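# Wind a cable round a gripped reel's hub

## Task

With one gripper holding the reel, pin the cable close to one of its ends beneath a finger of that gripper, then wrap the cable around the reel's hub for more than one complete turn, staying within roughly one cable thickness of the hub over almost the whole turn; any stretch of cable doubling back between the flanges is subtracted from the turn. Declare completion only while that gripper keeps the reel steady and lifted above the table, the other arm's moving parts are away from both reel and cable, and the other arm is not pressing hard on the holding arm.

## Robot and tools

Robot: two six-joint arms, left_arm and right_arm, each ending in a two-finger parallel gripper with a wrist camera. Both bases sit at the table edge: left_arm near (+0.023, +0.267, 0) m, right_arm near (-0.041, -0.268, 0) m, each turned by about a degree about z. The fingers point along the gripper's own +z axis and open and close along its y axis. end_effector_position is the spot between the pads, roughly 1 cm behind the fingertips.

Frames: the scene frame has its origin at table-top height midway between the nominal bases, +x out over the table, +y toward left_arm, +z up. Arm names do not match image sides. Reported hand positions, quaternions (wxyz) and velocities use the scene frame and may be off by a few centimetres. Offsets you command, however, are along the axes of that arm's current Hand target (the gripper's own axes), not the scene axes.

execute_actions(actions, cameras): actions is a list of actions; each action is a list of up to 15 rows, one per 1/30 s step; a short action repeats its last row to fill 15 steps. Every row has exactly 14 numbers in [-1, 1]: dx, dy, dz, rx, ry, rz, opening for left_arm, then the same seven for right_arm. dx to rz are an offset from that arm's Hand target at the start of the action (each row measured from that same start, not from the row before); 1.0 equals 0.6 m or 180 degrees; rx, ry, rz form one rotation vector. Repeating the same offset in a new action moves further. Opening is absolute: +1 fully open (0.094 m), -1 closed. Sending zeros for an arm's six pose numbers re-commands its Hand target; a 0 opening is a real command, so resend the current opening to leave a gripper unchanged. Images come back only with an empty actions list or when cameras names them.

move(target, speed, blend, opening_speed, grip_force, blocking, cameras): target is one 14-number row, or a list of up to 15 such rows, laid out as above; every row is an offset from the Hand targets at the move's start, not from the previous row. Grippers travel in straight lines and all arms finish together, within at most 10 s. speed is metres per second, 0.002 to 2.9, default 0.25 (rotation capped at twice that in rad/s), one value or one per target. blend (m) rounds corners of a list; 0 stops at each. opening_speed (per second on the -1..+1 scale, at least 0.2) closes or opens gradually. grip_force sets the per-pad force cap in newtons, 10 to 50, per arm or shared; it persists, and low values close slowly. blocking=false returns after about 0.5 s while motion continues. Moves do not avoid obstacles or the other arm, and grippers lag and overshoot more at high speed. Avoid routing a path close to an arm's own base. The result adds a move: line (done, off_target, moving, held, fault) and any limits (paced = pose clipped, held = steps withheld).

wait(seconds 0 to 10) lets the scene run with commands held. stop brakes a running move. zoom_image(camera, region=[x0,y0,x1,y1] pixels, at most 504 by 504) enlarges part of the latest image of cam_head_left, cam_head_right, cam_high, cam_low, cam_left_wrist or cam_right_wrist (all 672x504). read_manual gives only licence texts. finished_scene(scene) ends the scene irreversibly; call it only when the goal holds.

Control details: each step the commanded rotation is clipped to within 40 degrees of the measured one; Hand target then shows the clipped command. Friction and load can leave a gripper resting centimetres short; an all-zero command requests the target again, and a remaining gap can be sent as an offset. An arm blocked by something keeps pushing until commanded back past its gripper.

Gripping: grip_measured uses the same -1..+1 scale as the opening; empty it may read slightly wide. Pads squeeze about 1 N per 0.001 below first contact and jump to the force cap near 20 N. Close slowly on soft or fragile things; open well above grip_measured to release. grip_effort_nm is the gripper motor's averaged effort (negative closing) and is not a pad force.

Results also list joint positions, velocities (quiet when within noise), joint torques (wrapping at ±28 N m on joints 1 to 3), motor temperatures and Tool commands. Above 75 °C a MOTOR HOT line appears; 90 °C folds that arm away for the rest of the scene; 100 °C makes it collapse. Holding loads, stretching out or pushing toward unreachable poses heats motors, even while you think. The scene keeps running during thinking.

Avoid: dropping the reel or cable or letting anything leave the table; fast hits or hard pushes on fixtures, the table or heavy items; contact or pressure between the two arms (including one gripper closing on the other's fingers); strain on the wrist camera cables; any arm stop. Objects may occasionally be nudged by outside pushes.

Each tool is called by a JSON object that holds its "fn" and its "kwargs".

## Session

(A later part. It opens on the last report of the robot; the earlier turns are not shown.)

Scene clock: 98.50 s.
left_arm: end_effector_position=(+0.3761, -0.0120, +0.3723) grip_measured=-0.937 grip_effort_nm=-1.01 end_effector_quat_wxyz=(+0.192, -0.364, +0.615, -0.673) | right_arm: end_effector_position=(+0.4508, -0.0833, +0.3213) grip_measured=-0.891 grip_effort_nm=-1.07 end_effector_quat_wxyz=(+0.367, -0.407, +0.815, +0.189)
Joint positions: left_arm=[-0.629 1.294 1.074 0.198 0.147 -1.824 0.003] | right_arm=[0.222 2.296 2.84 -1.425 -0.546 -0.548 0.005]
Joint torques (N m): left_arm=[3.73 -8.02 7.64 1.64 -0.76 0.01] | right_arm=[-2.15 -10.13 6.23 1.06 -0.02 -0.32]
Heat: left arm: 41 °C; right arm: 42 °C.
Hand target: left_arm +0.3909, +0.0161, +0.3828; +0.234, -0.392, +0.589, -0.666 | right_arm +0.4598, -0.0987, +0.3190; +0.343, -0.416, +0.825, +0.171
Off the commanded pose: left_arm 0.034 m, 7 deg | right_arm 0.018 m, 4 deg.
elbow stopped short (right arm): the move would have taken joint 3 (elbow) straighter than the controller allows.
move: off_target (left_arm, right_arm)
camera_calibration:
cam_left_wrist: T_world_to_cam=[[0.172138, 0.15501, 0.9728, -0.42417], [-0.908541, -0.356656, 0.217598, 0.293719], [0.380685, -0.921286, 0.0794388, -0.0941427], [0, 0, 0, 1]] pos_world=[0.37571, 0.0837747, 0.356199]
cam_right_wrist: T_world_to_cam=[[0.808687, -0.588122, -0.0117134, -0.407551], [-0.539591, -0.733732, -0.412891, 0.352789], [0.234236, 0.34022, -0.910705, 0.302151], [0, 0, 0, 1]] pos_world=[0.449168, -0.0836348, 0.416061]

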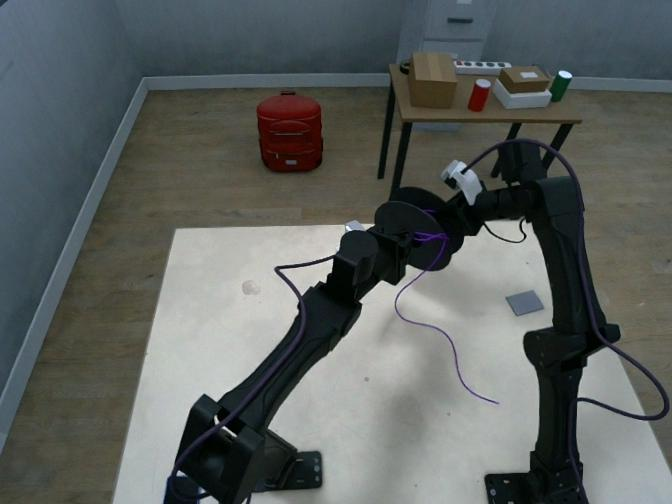

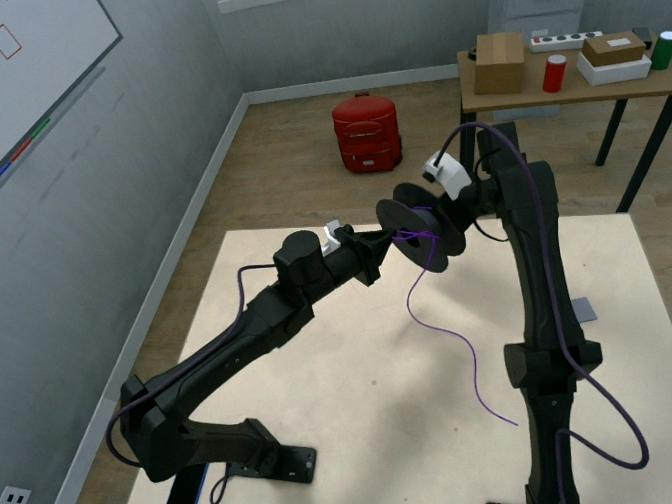

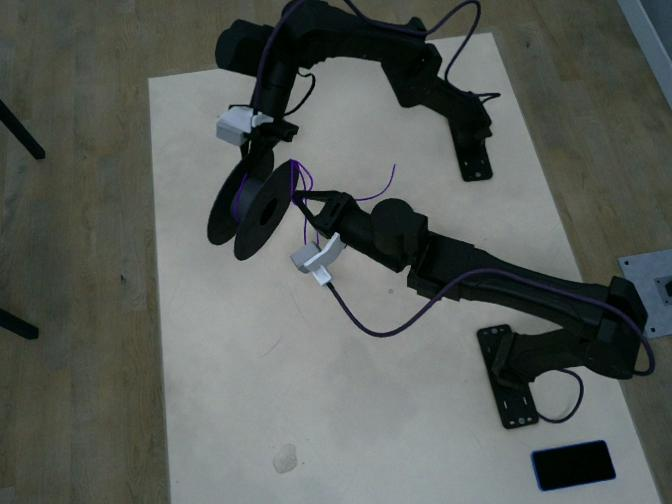

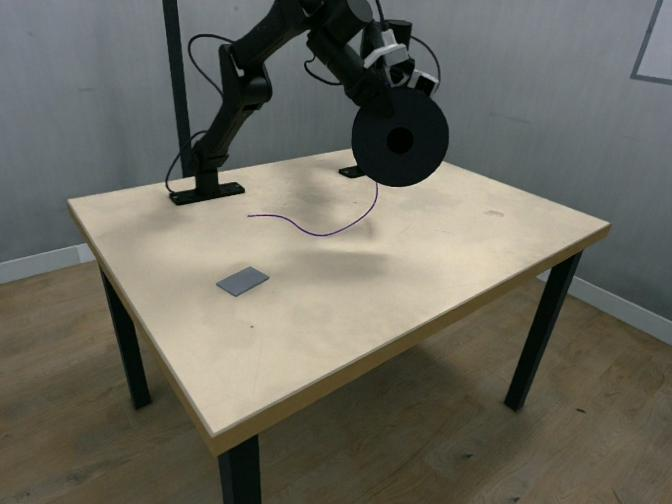

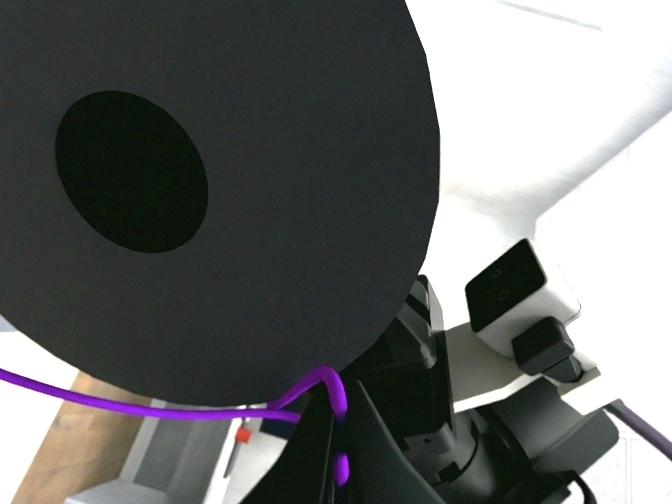

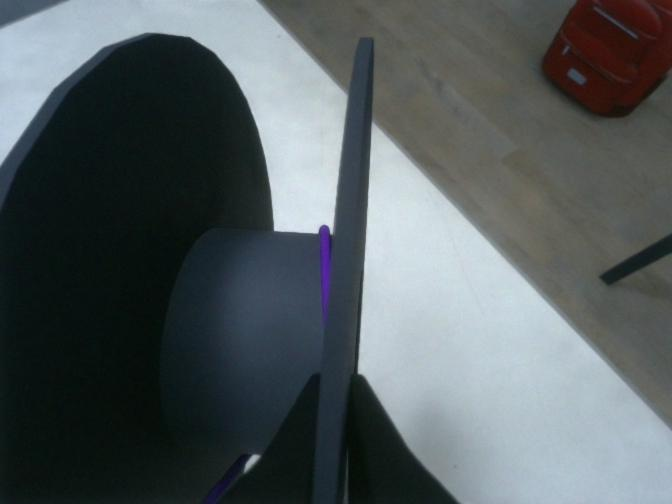

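{"fn": "move", "kwargs": {"target": [[0.14,0.122,-0.03,0,0,0,-1,0,0,0,0,0,0,-1],[0.14,0.122,-0.03,0,0,0,-0.4,0,0,0,0,0,0,-1],[0.14,0.122,-0.25,0,0,0.58,0,0,0,0,0,0,0,-1]], "speed": 0.15, "cameras": ["all"]}}

{"fn": "zoom_image", "kwargs": {"camera": "cam_head_right", "region": [350, 130, 550, 330]}}

{"fn": "zoom_image", "kwargs": {"camera": "cam_high", "region": [150, 50, 420, 290]}}

{"fn": "zoom_image", "kwargs": {"camera": "cam_head_left", "region": [350, 130, 550, 330]}}

Scene clock: 108.43 s.
left_arm: end_effector_position=(+0.2118, +0.0242, +0.3416) grip_measured=-0.002 grip_effort_nm=0.14 end_effector_quat_wxyz=(+0.673, +0.222, +0.666, -0.234) | right_arm: end_effector_position=(+0.4538, -0.0989, +0.3155) grip_measured=-0.891 grip_effort_nm=-1.07 end_effector_quat_wxyz=(+0.360, -0.404, +0.824, +0.166)
Joint positions: left_arm=[-1.264 0.72 0.659 0.08 -0.59 -0.003 0.047] | right_arm=[0.204 2.296 2.84 -1.446 -0.505 -0.573 0.005]
Joint torques (N m): left_arm=[-0.8 -1.63 5.68 1.48 -0.2 0.01] | right_arm=[-0.55 -10.13 6.19 1.24 -0.4 -0.05]
Heat: left arm: 40 °C; right arm: 42 °C.
Hand target: left_arm +0.2111, +0.0271, +0.3329; +0.670, +0.225, +0.671, -0.224 | right_arm +0.4598, -0.0987, +0.3190; +0.343, -0.415, +0.825, +0.171
Off the commanded pose: left_arm 0.009 m, 1 deg | right_arm 0.007 m, 2 deg.
elbow stopped short (right arm): the move would have taken joint 3 (elbow) straighter than the controller allows.
move: done
camera_calibration:
cam_left_wrist: T_world_to_cam=[[-0.611736, -0.790994, -0.010407, 0.153125], [-0.314061, 0.25492, -0.914539, 0.410097], [0.726047, -0.556188, -0.404364, 0.0874756], [0, 0, 0, 1]] pos_world=[0.158956, 0.0652315, 0.412015]
cam_right_wrist: T_world_to_cam=[[0.792197, -0.610078, 0.0151513, -0.422262], [-0.560088, -0.736696, -0.37892, 0.338862], [0.242333, 0.291693, -0.925305, 0.29751], [0, 0, 0, 1]] pos_world=[0.452211, -0.0947559, 0.410087]

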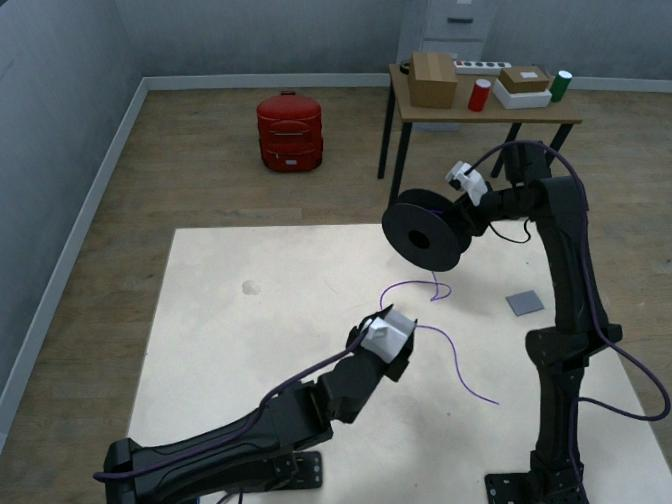

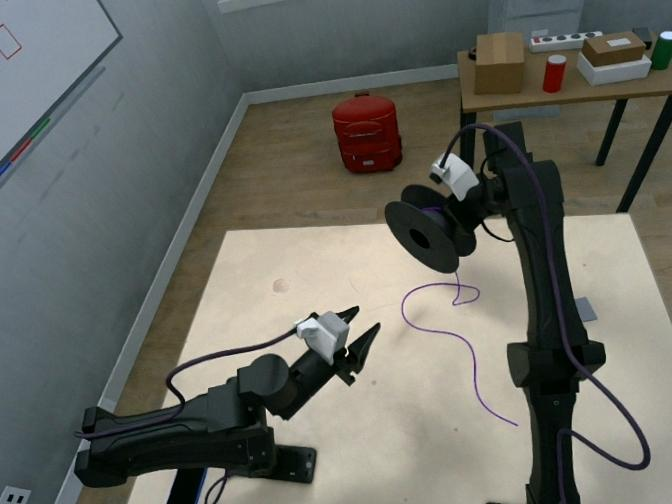

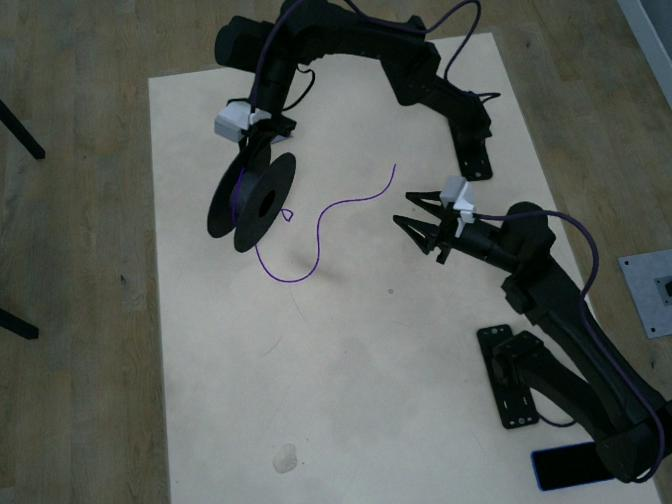

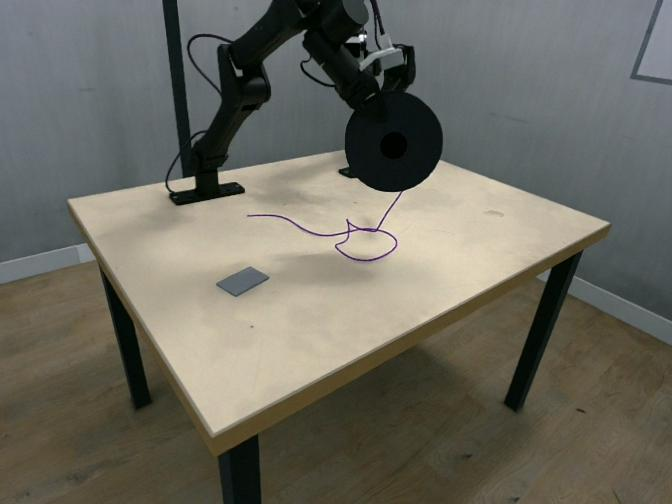

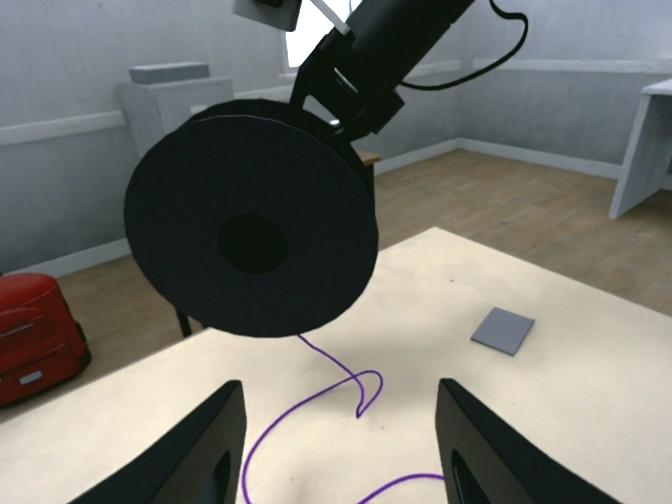

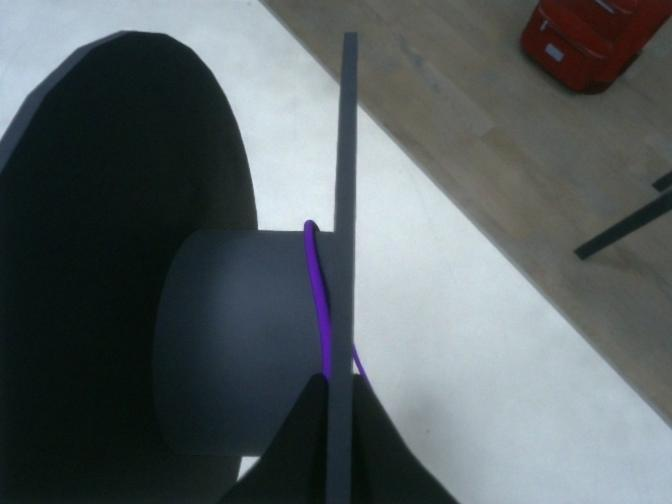

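Scaled by 2.520 from the camera's 672x504 image, which has a finer 960x720 frame.

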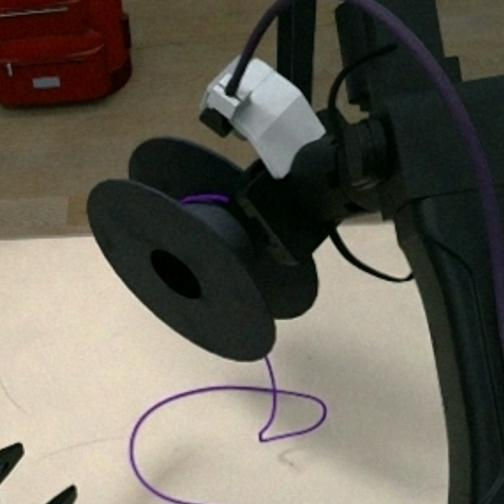

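Scaled by 1.867 from the camera's 672x504 image, which has a finer 960x720 frame.

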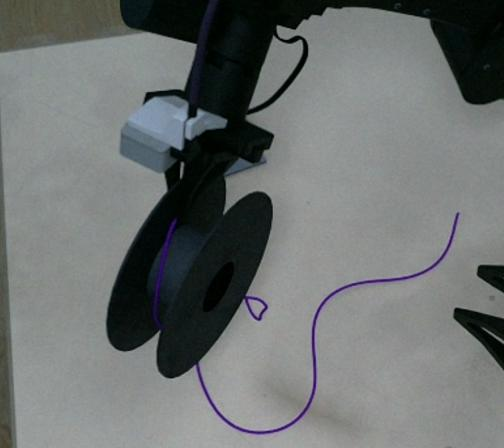

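Scaled by 2.520 from the camera's 672x504 image, which has a finer 960x720 frame.

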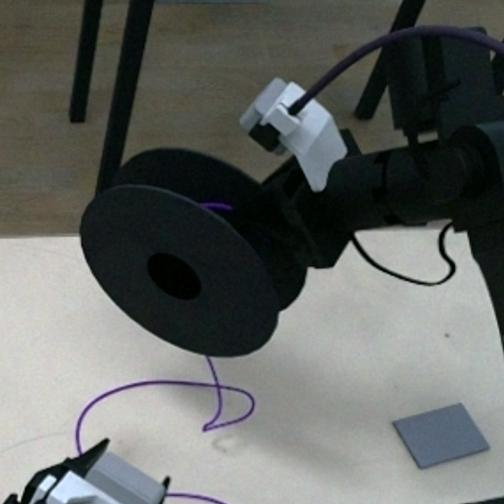

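{"fn": "move", "kwargs": {"target": [0.355,0.22,0.312,-0.194,0.241,-0.08,0.4,0.095,0,-0.093,0,0,0,-1], "speed": 0.2, "cameras": ["all"]}}

Scene clock: 112.47 s.
left_arm: end_effector_position=(+0.4385, +0.0188, +0.1261) grip_measured=+0.398 grip_effort_nm=0.14 end_effector_quat_wxyz=(+0.394, +0.005, +0.919, -0.008) | right_arm: end_effector_position=(+0.4233, -0.1666, +0.2935) grip_measured=-0.891 grip_effort_nm=-1.07 end_effector_quat_wxyz=(+0.316, -0.411, +0.839, +0.163)
Joint positions: left_arm=[-0.73 1.833 1.318 -0.375 -0.478 -0.53 0.066] | right_arm=[0.055 2.089 2.447 -1.434 -0.558 -0.756 0.005]
Joint torques (N m): left_arm=[0.4 -8.73 8.5 0.95 -0.23 -0.13] | right_arm=[-0.47 -14.28 3.89 0.96 -0.74 -0.06]
Heat: left arm: 40 °C; right arm: 42 °C.
Hand target: left_arm +0.4400, +0.0205, +0.1198; +0.383, +0.002, +0.924, +0.001 | right_arm +0.4123, -0.1626, +0.3179; +0.343, -0.416, +0.825, +0.171
Off the commanded pose: left_arm 0.007 m, 2 deg | right_arm 0.027 m, 4 deg.
move: off_target (right_arm)
camera_calibration:
cam_left_wrist: T_world_to_cam=[[-0.0326851, -0.999454, -0.00484374, 0.0346575], [-0.92889, 0.0321655, -0.368957, 0.49058], [0.368911, -0.00756009, -0.929434, 0.0453224], [0, 0, 0, 1]] pos_world=[0.440108, 0.0192015, 0.223295]
cam_right_wrist: T_world_to_cam=[[0.799065, -0.601013, -0.0167163, -0.431137], [-0.577838, -0.759978, -0.29755, 0.243295], [0.166127, 0.247421, -0.95456, 0.337803], [0, 0, 0, 1]] pos_world=[0.428973, -0.1578, 0.387638]

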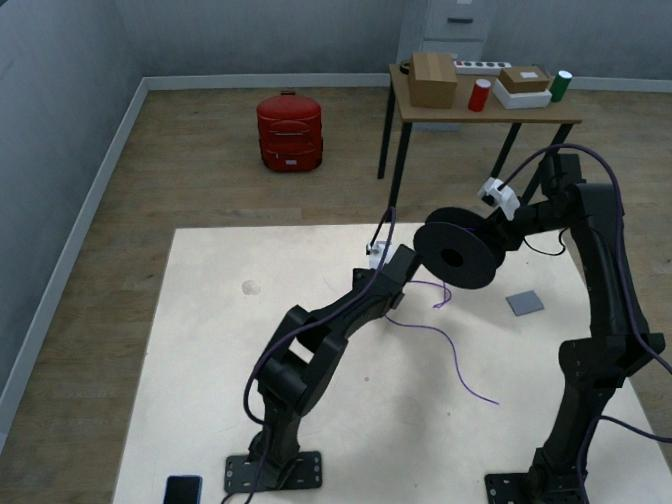

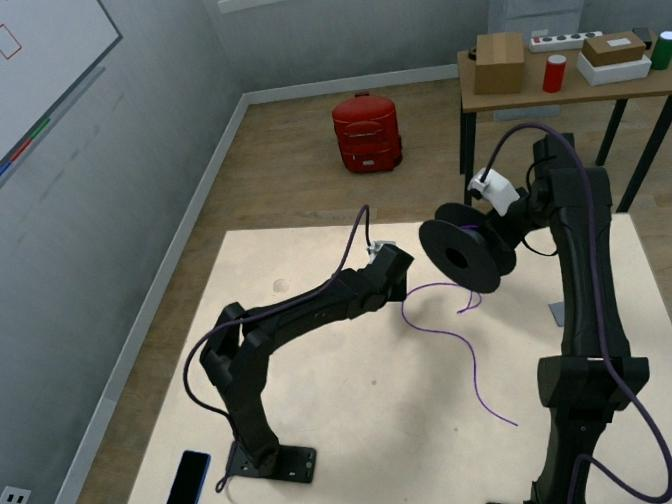

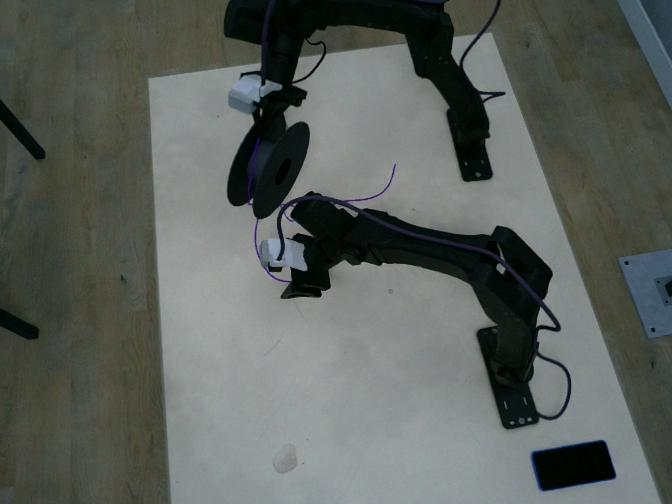

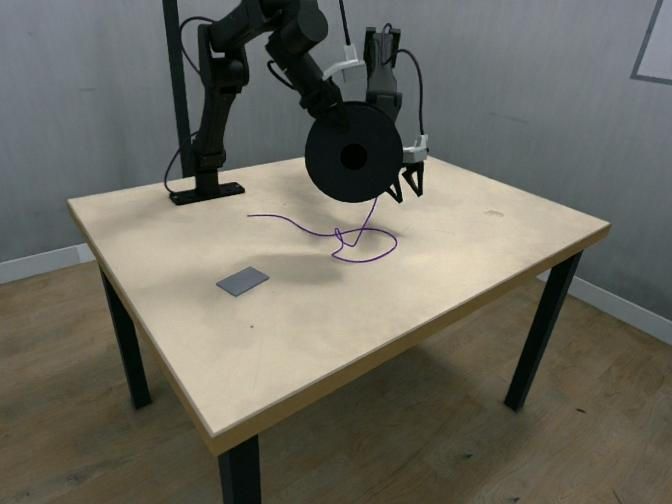

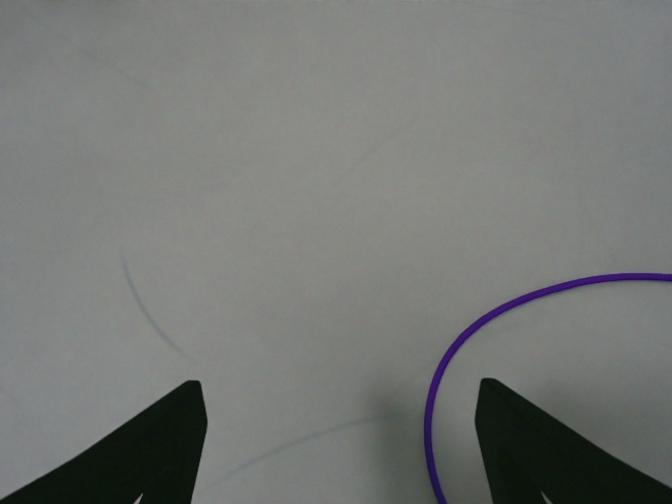

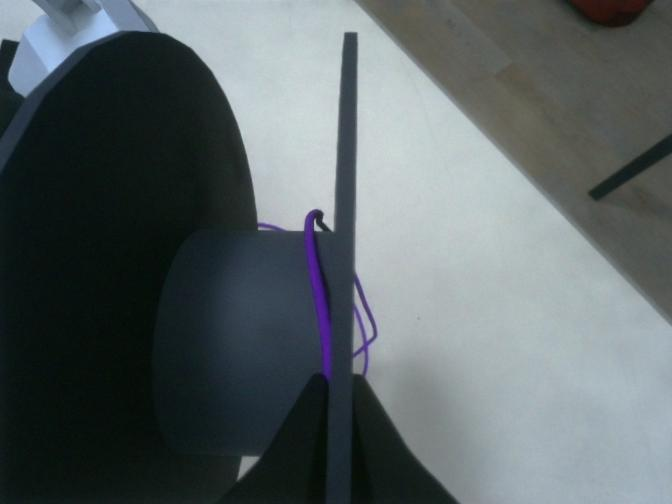

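{"fn": "move", "kwargs": {"target": [[0,-0.08,0,0,0,0,0.4,0,0,0,0,0,0,-1],[0.118,-0.08,0.145,0,0,0,0.4,0,0,0,0,0,0,-1],[0.118,-0.08,0.145,0,0,0,-1,0,0,0,0,0,0,-1]], "speed": 0.12, "cameras": ["cam_left_wrist","cam_head_left","cam_low"]}}

Scene clock: 115.73 s.
left_arm: end_effector_position=(+0.4557, -0.0405, +0.0351) grip_measured=-0.973 grip_effort_nm=-0.99 end_effector_quat_wxyz=(+0.403, -0.004, +0.915, -0.027) | right_arm: end_effector_position=(+0.4233, -0.1666, +0.2935) grip_measured=-0.891 grip_effort_nm=-1.07 end_effector_quat_wxyz=(+0.316, -0.411, +0.839, +0.163)
Joint positions: left_arm=[-0.804 2.14 1.359 -0.102 -0.511 -0.608 0.001] | right_arm=[0.055 2.089 2.447 -1.434 -0.558 -0.756 0.005]
Joint torques (N m): left_arm=[0.87 -9.94 4.51 1.12 -0.31 0.04] | right_arm=[-0.5 -14.3 3.89 0.97 -0.74 -0.06]
Heat: left arm: 39 °C; right arm: 41 °C.
Hand target: left_arm +0.4513, -0.0272, +0.0081; +0.383, +0.002, +0.924, +0.001 | right_arm +0.4123, -0.1627, +0.3179; +0.343, -0.416, +0.825, +0.171
Off the commanded pose: left_arm 0.031 m, 4 deg | right_arm 0.027 m, 4 deg.
move: off_target (left_arm, right_arm); target 3's new opening was sent with left_arm's hand 0.031 m and 4 deg from that target
camera_calibration:
cam_left_wrist: T_world_to_cam=[[-0.0323568, -0.998783, 0.0372279, -0.0261211], [-0.921527, 0.0153916, -0.38801, 0.471607], [0.386964, -0.0468612, -0.920903, -0.0561975], [0, 0, 0, 1]] pos_world=[0.4555, -0.0359816, 0.132208]
Images, in order (width x height): cam_head_left 672x504, cam_low 672x504, cam_left_wrist 672x504.

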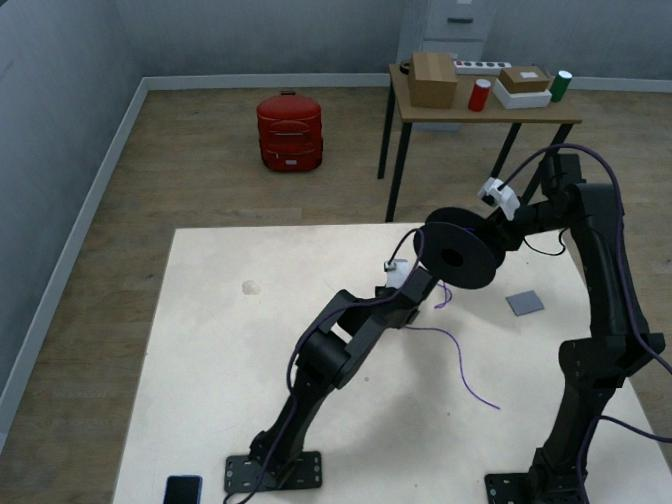

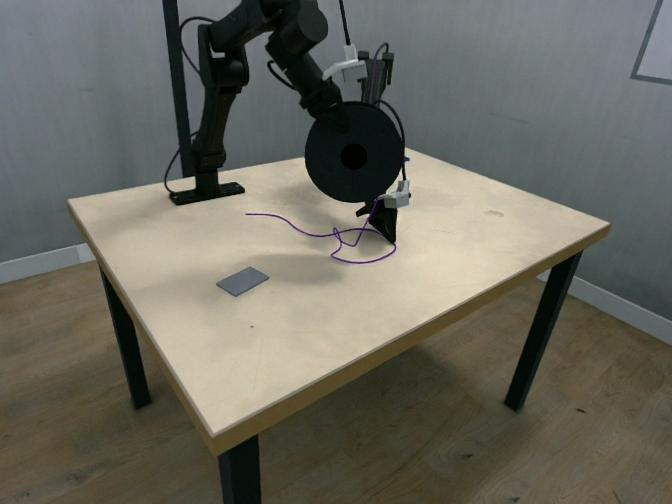

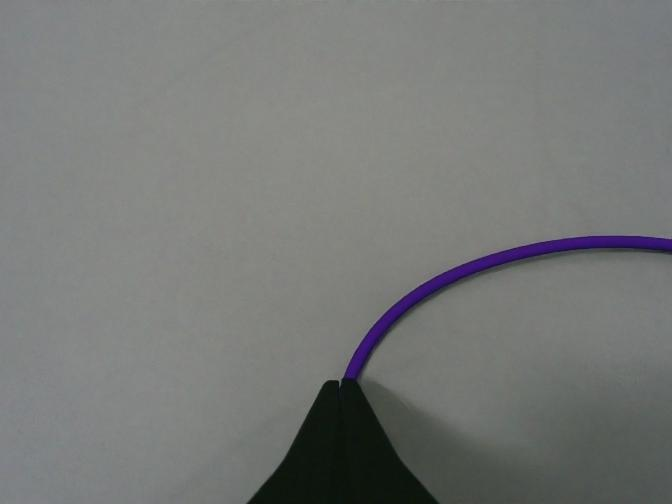

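{"fn": "move", "kwargs": {"target": [[0.0,0,-0.01,0,0,0,-0.5,0,0,0,0,0,0,-1],[0.0,0,0,0,-0.13,0,-0.5,0,0,0,0,0,0,-1],[0.0,0.0,0,0,-0.13,0,-1,0,0,0,0,0,0,-1]], "speed": 0.12, "cameras": ["cam_left_wrist"]}}

Scene clock: 119.73 s.
left_arm: end_effector_position=(+0.4597, -0.0346, +0.0373) grip_measured=-0.948 grip_effort_nm=-1.01 end_effector_quat_wxyz=(+0.582, -0.015, +0.813, -0.027) | right_arm: end_effector_position=(+0.4233, -0.1666, +0.2935) grip_measured=-0.891 grip_effort_nm=-1.07 end_effector_quat_wxyz=(+0.316, -0.411, +0.839, +0.163)
Joint positions: left_arm=[-0.86 2.232 1.072 0.702 -0.76 -0.393 0.002] | right_arm=[0.055 2.089 2.447 -1.434 -0.558 -0.756 0.005]
Joint torques (N m): left_arm=[-0.53 -9.25 3.51 1.31 -0.29 0.05] | right_arm=[-0.51 -14.31 3.86 0.96 -0.74 -0.06]
Heat: left arm: 39 °C; right arm: 41 °C.
Hand target: left_arm +0.4513, -0.0272, +0.0081; +0.562, +0.002, +0.827, +0.001 | right_arm +0.4123, -0.1627, +0.3179; +0.343, -0.416, +0.825, +0.171
Off the commanded pose: left_arm 0.031 m, 5 deg | right_arm 0.027 m, 4 deg.
move: off_target (left_arm, right_arm); target 3's new opening was sent with left_arm's hand 0.031 m and 5 deg from that target
camera_calibration:
cam_left_wrist: T_world_to_cam=[[-0.0173006, -0.999009, 0.0409965, -0.0272578], [-0.688221, -0.0178451, -0.725282, 0.380125], [0.725295, -0.0407625, -0.687231, -0.21942], [0, 0, 0, 1]] pos_world=[0.420283, -0.0293916, 0.126023]
Images, in order (width x height): cam_left_wrist 672x504.

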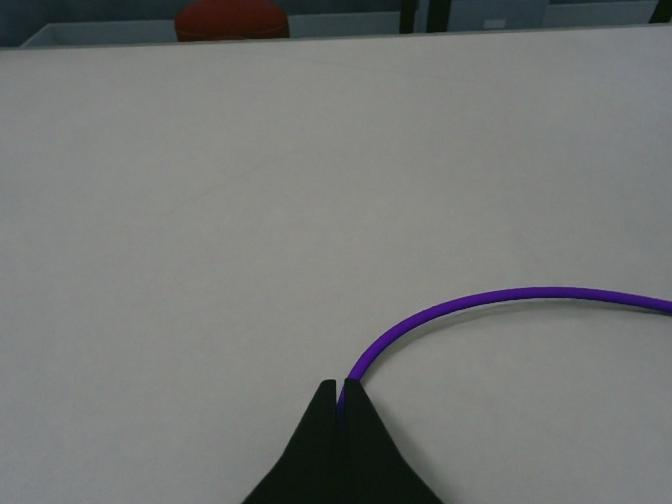

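{"fn": "move", "kwargs": {"target": [[-0.064,-0.123,-0.223,0.203,-0.115,0.039,-1,-0.095,0,0.093,0,0,0,-1],[-0.155,-0.053,-0.538,0.203,-0.115,0.039,-1,-0.095,0,0.093,0,0,0,-1]], "speed": 0.15, "blend": 0.03, "cameras": ["all"]}}

{"fn": "zoom_image", "kwargs": {"camera": "cam_head_right", "region": [350, 130, 550, 330]}}

{"fn": "zoom_image", "kwargs": {"camera": "cam_high", "region": [180, 50, 450, 290]}}

Scene clock: 125.37 s.
left_arm: end_effector_position=(+0.1857, -0.0608, +0.2077) grip_measured=-0.948 grip_effort_nm=-1.02 end_effector_quat_wxyz=(+0.669, +0.237, +0.670, -0.220) | right_arm: end_effector_position=(+0.4531, -0.1054, +0.3107) grip_measured=-0.891 grip_effort_nm=-1.07 end_effector_quat_wxyz=(+0.351, -0.402, +0.829, +0.165)
Joint positions: left_arm=[-1.502 1.328 0.377 0.936 -0.827 0.012 0.002] | right_arm=[0.192 2.296 2.832 -1.461 -0.505 -0.583 0.005]
Joint torques (N m): left_arm=[-0.62 -6.28 6.38 1.34 -0.18 -0.19] | right_arm=[0.49 -10.13 6.86 1.34 -0.4 0.06]
Heat: left arm: 39 °C; right arm: 41 °C.
Hand target: left_arm +0.1853, -0.0589, +0.2132; +0.669, +0.227, +0.671, -0.224 | right_arm +0.4599, -0.0987, +0.3189; +0.343, -0.416, +0.825, +0.171
Off the commanded pose: left_arm 0.006 m, 1 deg | right_arm 0.013 m, 2 deg.
elbow stopped short (right arm): the move would have taken joint 3 (elbow) straighter than the controller allows.
move: off_target (right_arm)
camera_calibration:
cam_left_wrist: T_world_to_cam=[[-0.612864, -0.788906, -0.0450011, 0.076127], [-0.312305, 0.294142, -0.903297, 0.300821], [0.725853, -0.539544, -0.426649, 0.010674], [0, 0, 0, 1]] pos_world=[0.132856, -0.022668, 0.279711]
cam_right_wrist: T_world_to_cam=[[0.78916, -0.614152, 0.00656502, -0.422072], [-0.570489, -0.736931, -0.362595, 0.331491], [0.227526, 0.2824, -0.931924, 0.302933], [0, 0, 0, 1]] pos_world=[0.453269, -0.100479, 0.405278]

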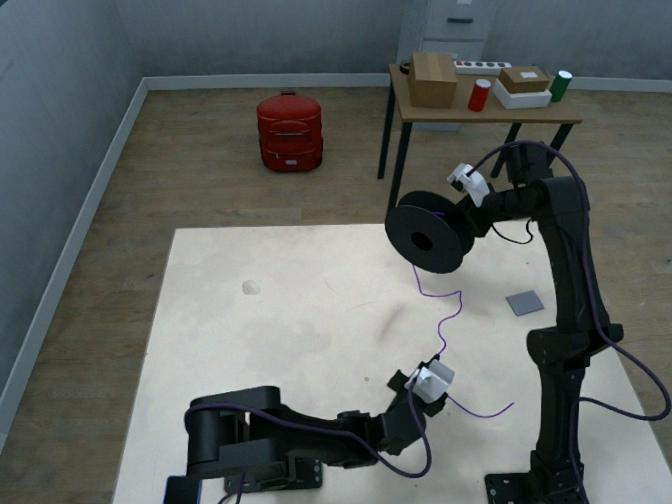

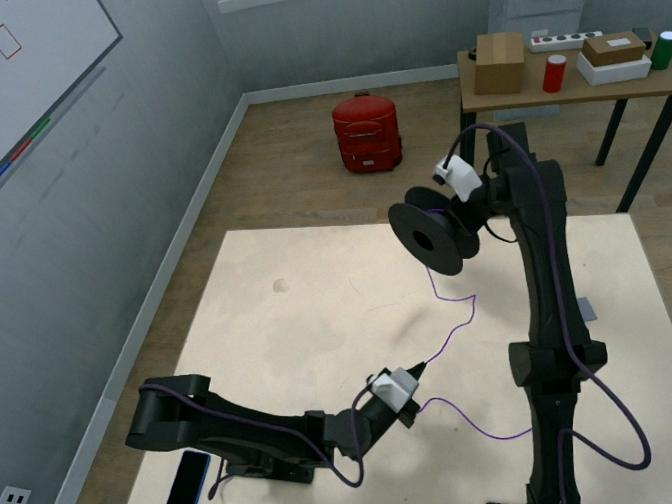

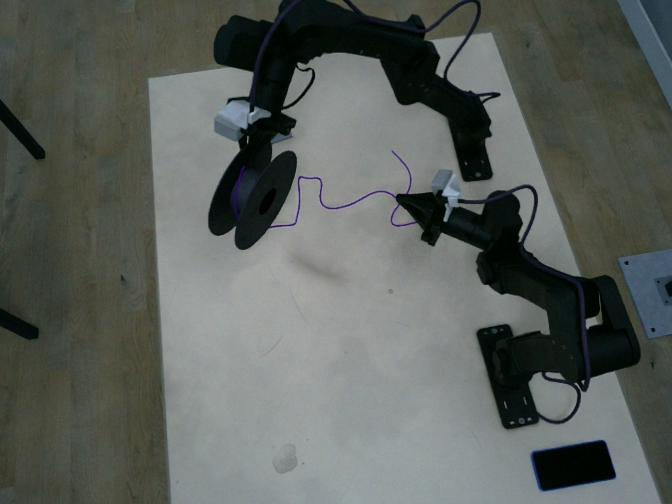

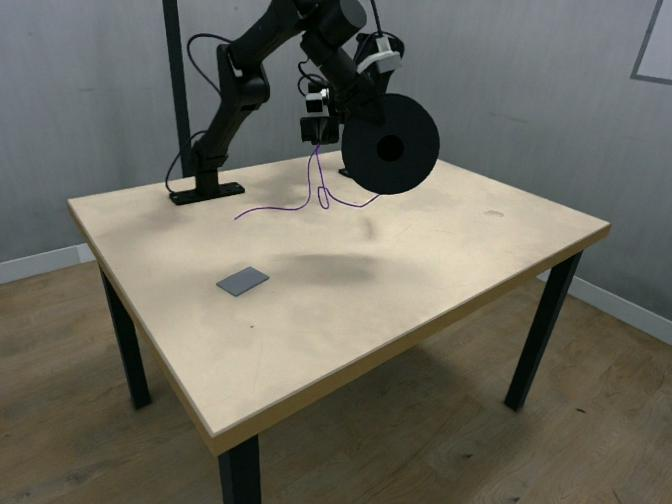

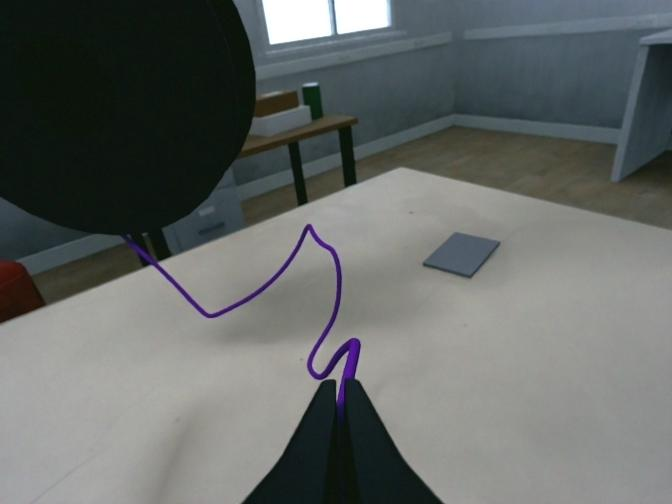

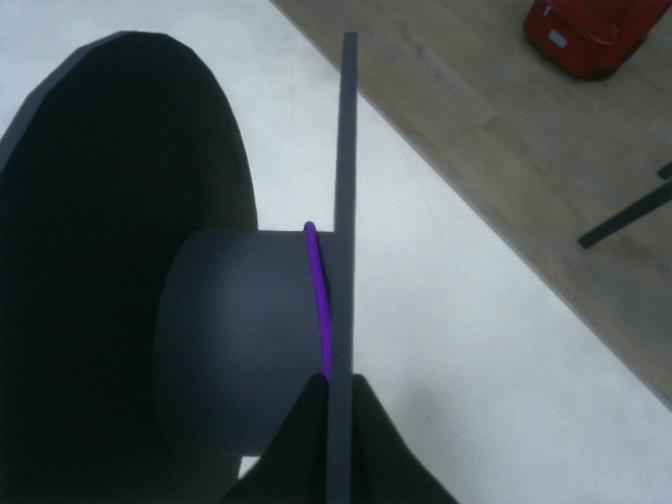

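Scaled by 2.520 from the camera's 672x504 image, which has a finer 960x720 frame.

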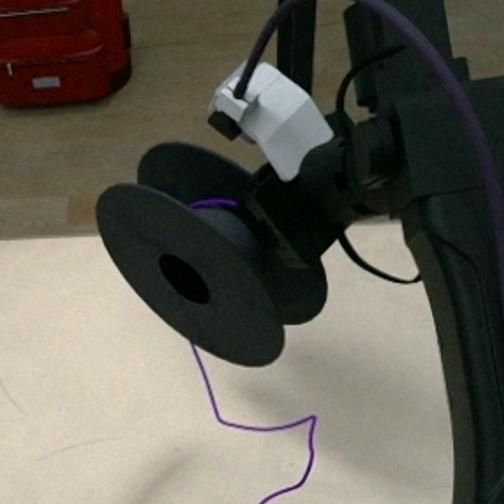

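Scaled by 1.867 from the camera's 672x504 image, which has a finer 960x720 frame.

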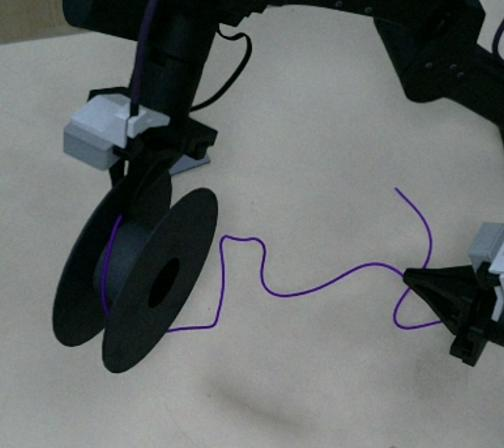

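{"fn": "move", "kwargs": {"target": [[0.08,-0.13,0.25,0,0,0,-1,0,0,0,0,0,0,-1],[-0.15,-0.08,0.17,0,0,0,-1,0,0,0,0,0,0,-1],[-0.317,-0.033,0.08,0,0,0,-1,0,0,0,0,0,0,-1]], "speed": 0.15, "blend": 0.02, "cameras": ["all"]}}

{"fn": "zoom_image", "kwargs": {"camera": "cam_head_right", "region": [350, 130, 550, 330]}}

{"fn": "zoom_image", "kwargs": {"camera": "cam_high", "region": [180, 50, 450, 290]}}

Scene clock: 129.63 s.
left_arm: end_effector_position=(+0.2134, -0.1089, +0.3926) grip_measured=-0.948 grip_effort_nm=-1.01 end_effector_quat_wxyz=(+0.666, +0.239, +0.672, -0.219) | right_arm: end_effector_position=(+0.4532, -0.1054, +0.3107) grip_measured=-0.891 grip_effort_nm=-1.07 end_effector_quat_wxyz=(+0.351, -0.402, +0.829, +0.165)
Joint positions: left_arm=[-1.415 1.294 1.151 0.121 -0.738 0.009 0.002] | right_arm=[0.192 2.296 2.832 -1.461 -0.505 -0.583 0.005]
Joint torques (N m): left_arm=[-0.77 -6.43 8.88 1.41 -0.22 -0.14] | right_arm=[0.5 -10.1 6.87 1.33 -0.4 0.06]
Heat: left arm: 39 °C; right arm: 41 °C.
Hand target: left_arm +0.2119, -0.1046, +0.4031; +0.669, +0.227, +0.671, -0.224 | right_arm +0.4599, -0.0987, +0.3190; +0.343, -0.416, +0.825, +0.171
Off the commanded pose: left_arm 0.011 m, 2 deg | right_arm 0.013 m, 2 deg.
elbow stopped short (right arm): the move would have taken joint 3 (elbow) straighter than the controller allows.
move: off_target (left_arm, right_arm)
camera_calibration:
cam_left_wrist: T_world_to_cam=[[-0.614154, -0.787776, -0.047159, 0.0646782], [-0.315538, 0.299889, -0.900279, 0.490769], [0.723361, -0.53803, -0.432751, 0.0467576], [0, 0, 0, 1]] pos_world=[0.160756, -0.071067, 0.465113]
cam_right_wrist: T_world_to_cam=[[0.789148, -0.614165, 0.00683227, -0.422178], [-0.57034, -0.736875, -0.362942, 0.331607], [0.227941, 0.282519, -0.931787, 0.302794], [0, 0, 0, 1]] pos_world=[0.453271, -0.100479, 0.405378]

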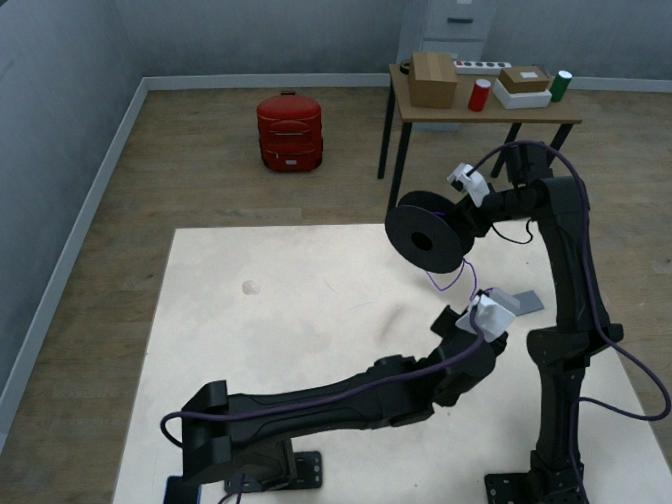

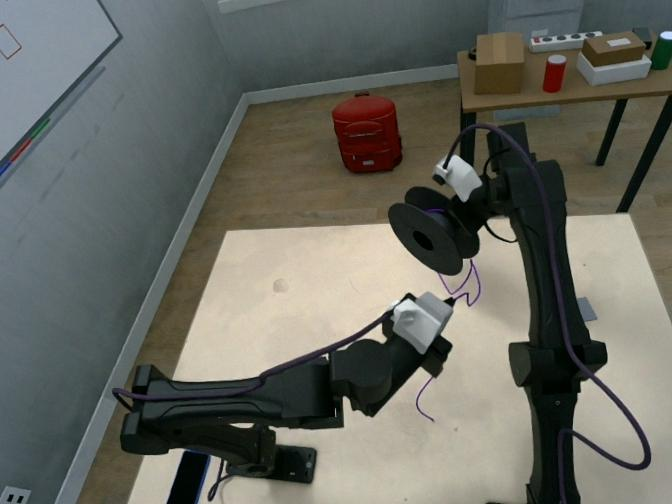

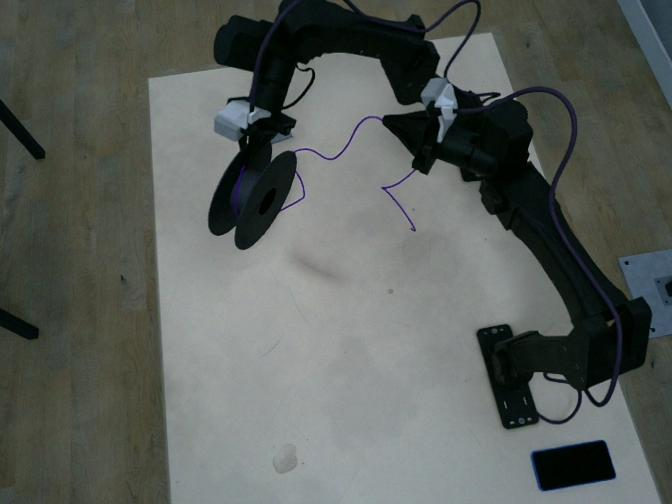

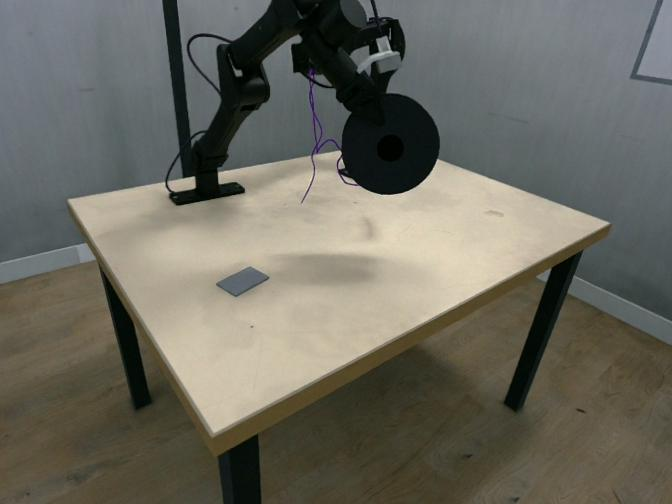

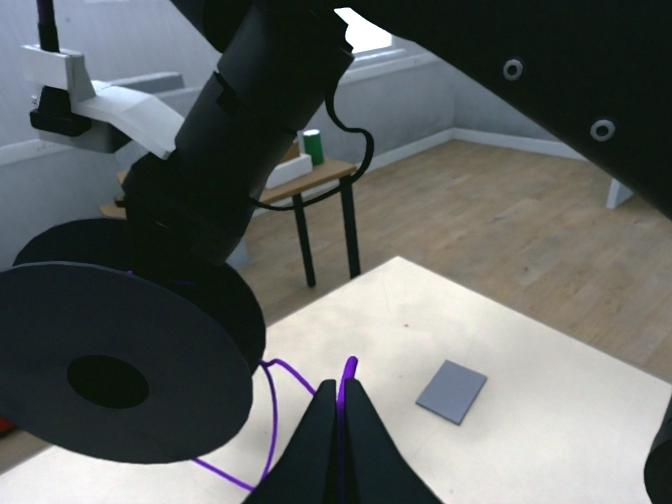

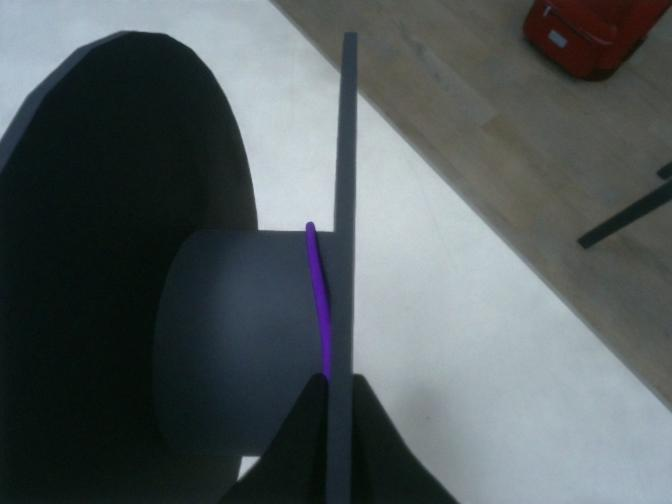

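Scaled by 2.520 from the camera's 672x504 image, which has a finer 960x720 frame.

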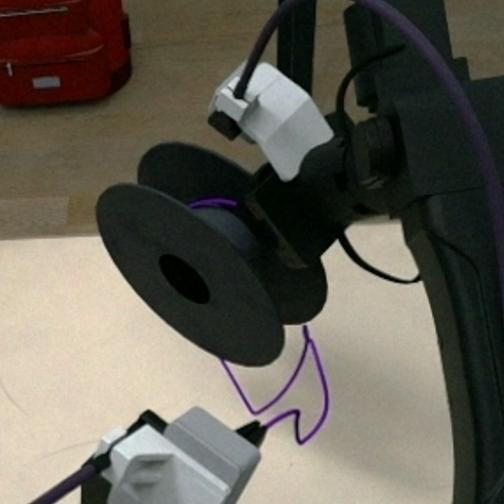

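Scaled by 1.867 from the camera's 672x504 image, which has a finer 960x720 frame.

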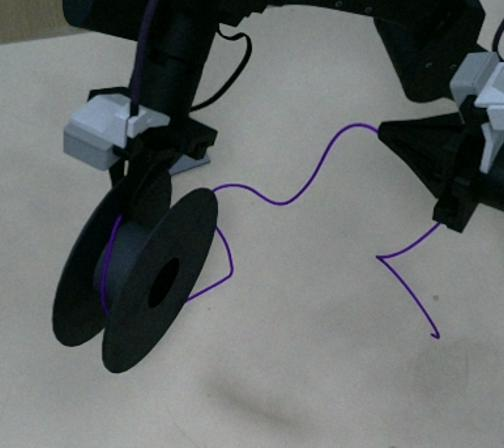

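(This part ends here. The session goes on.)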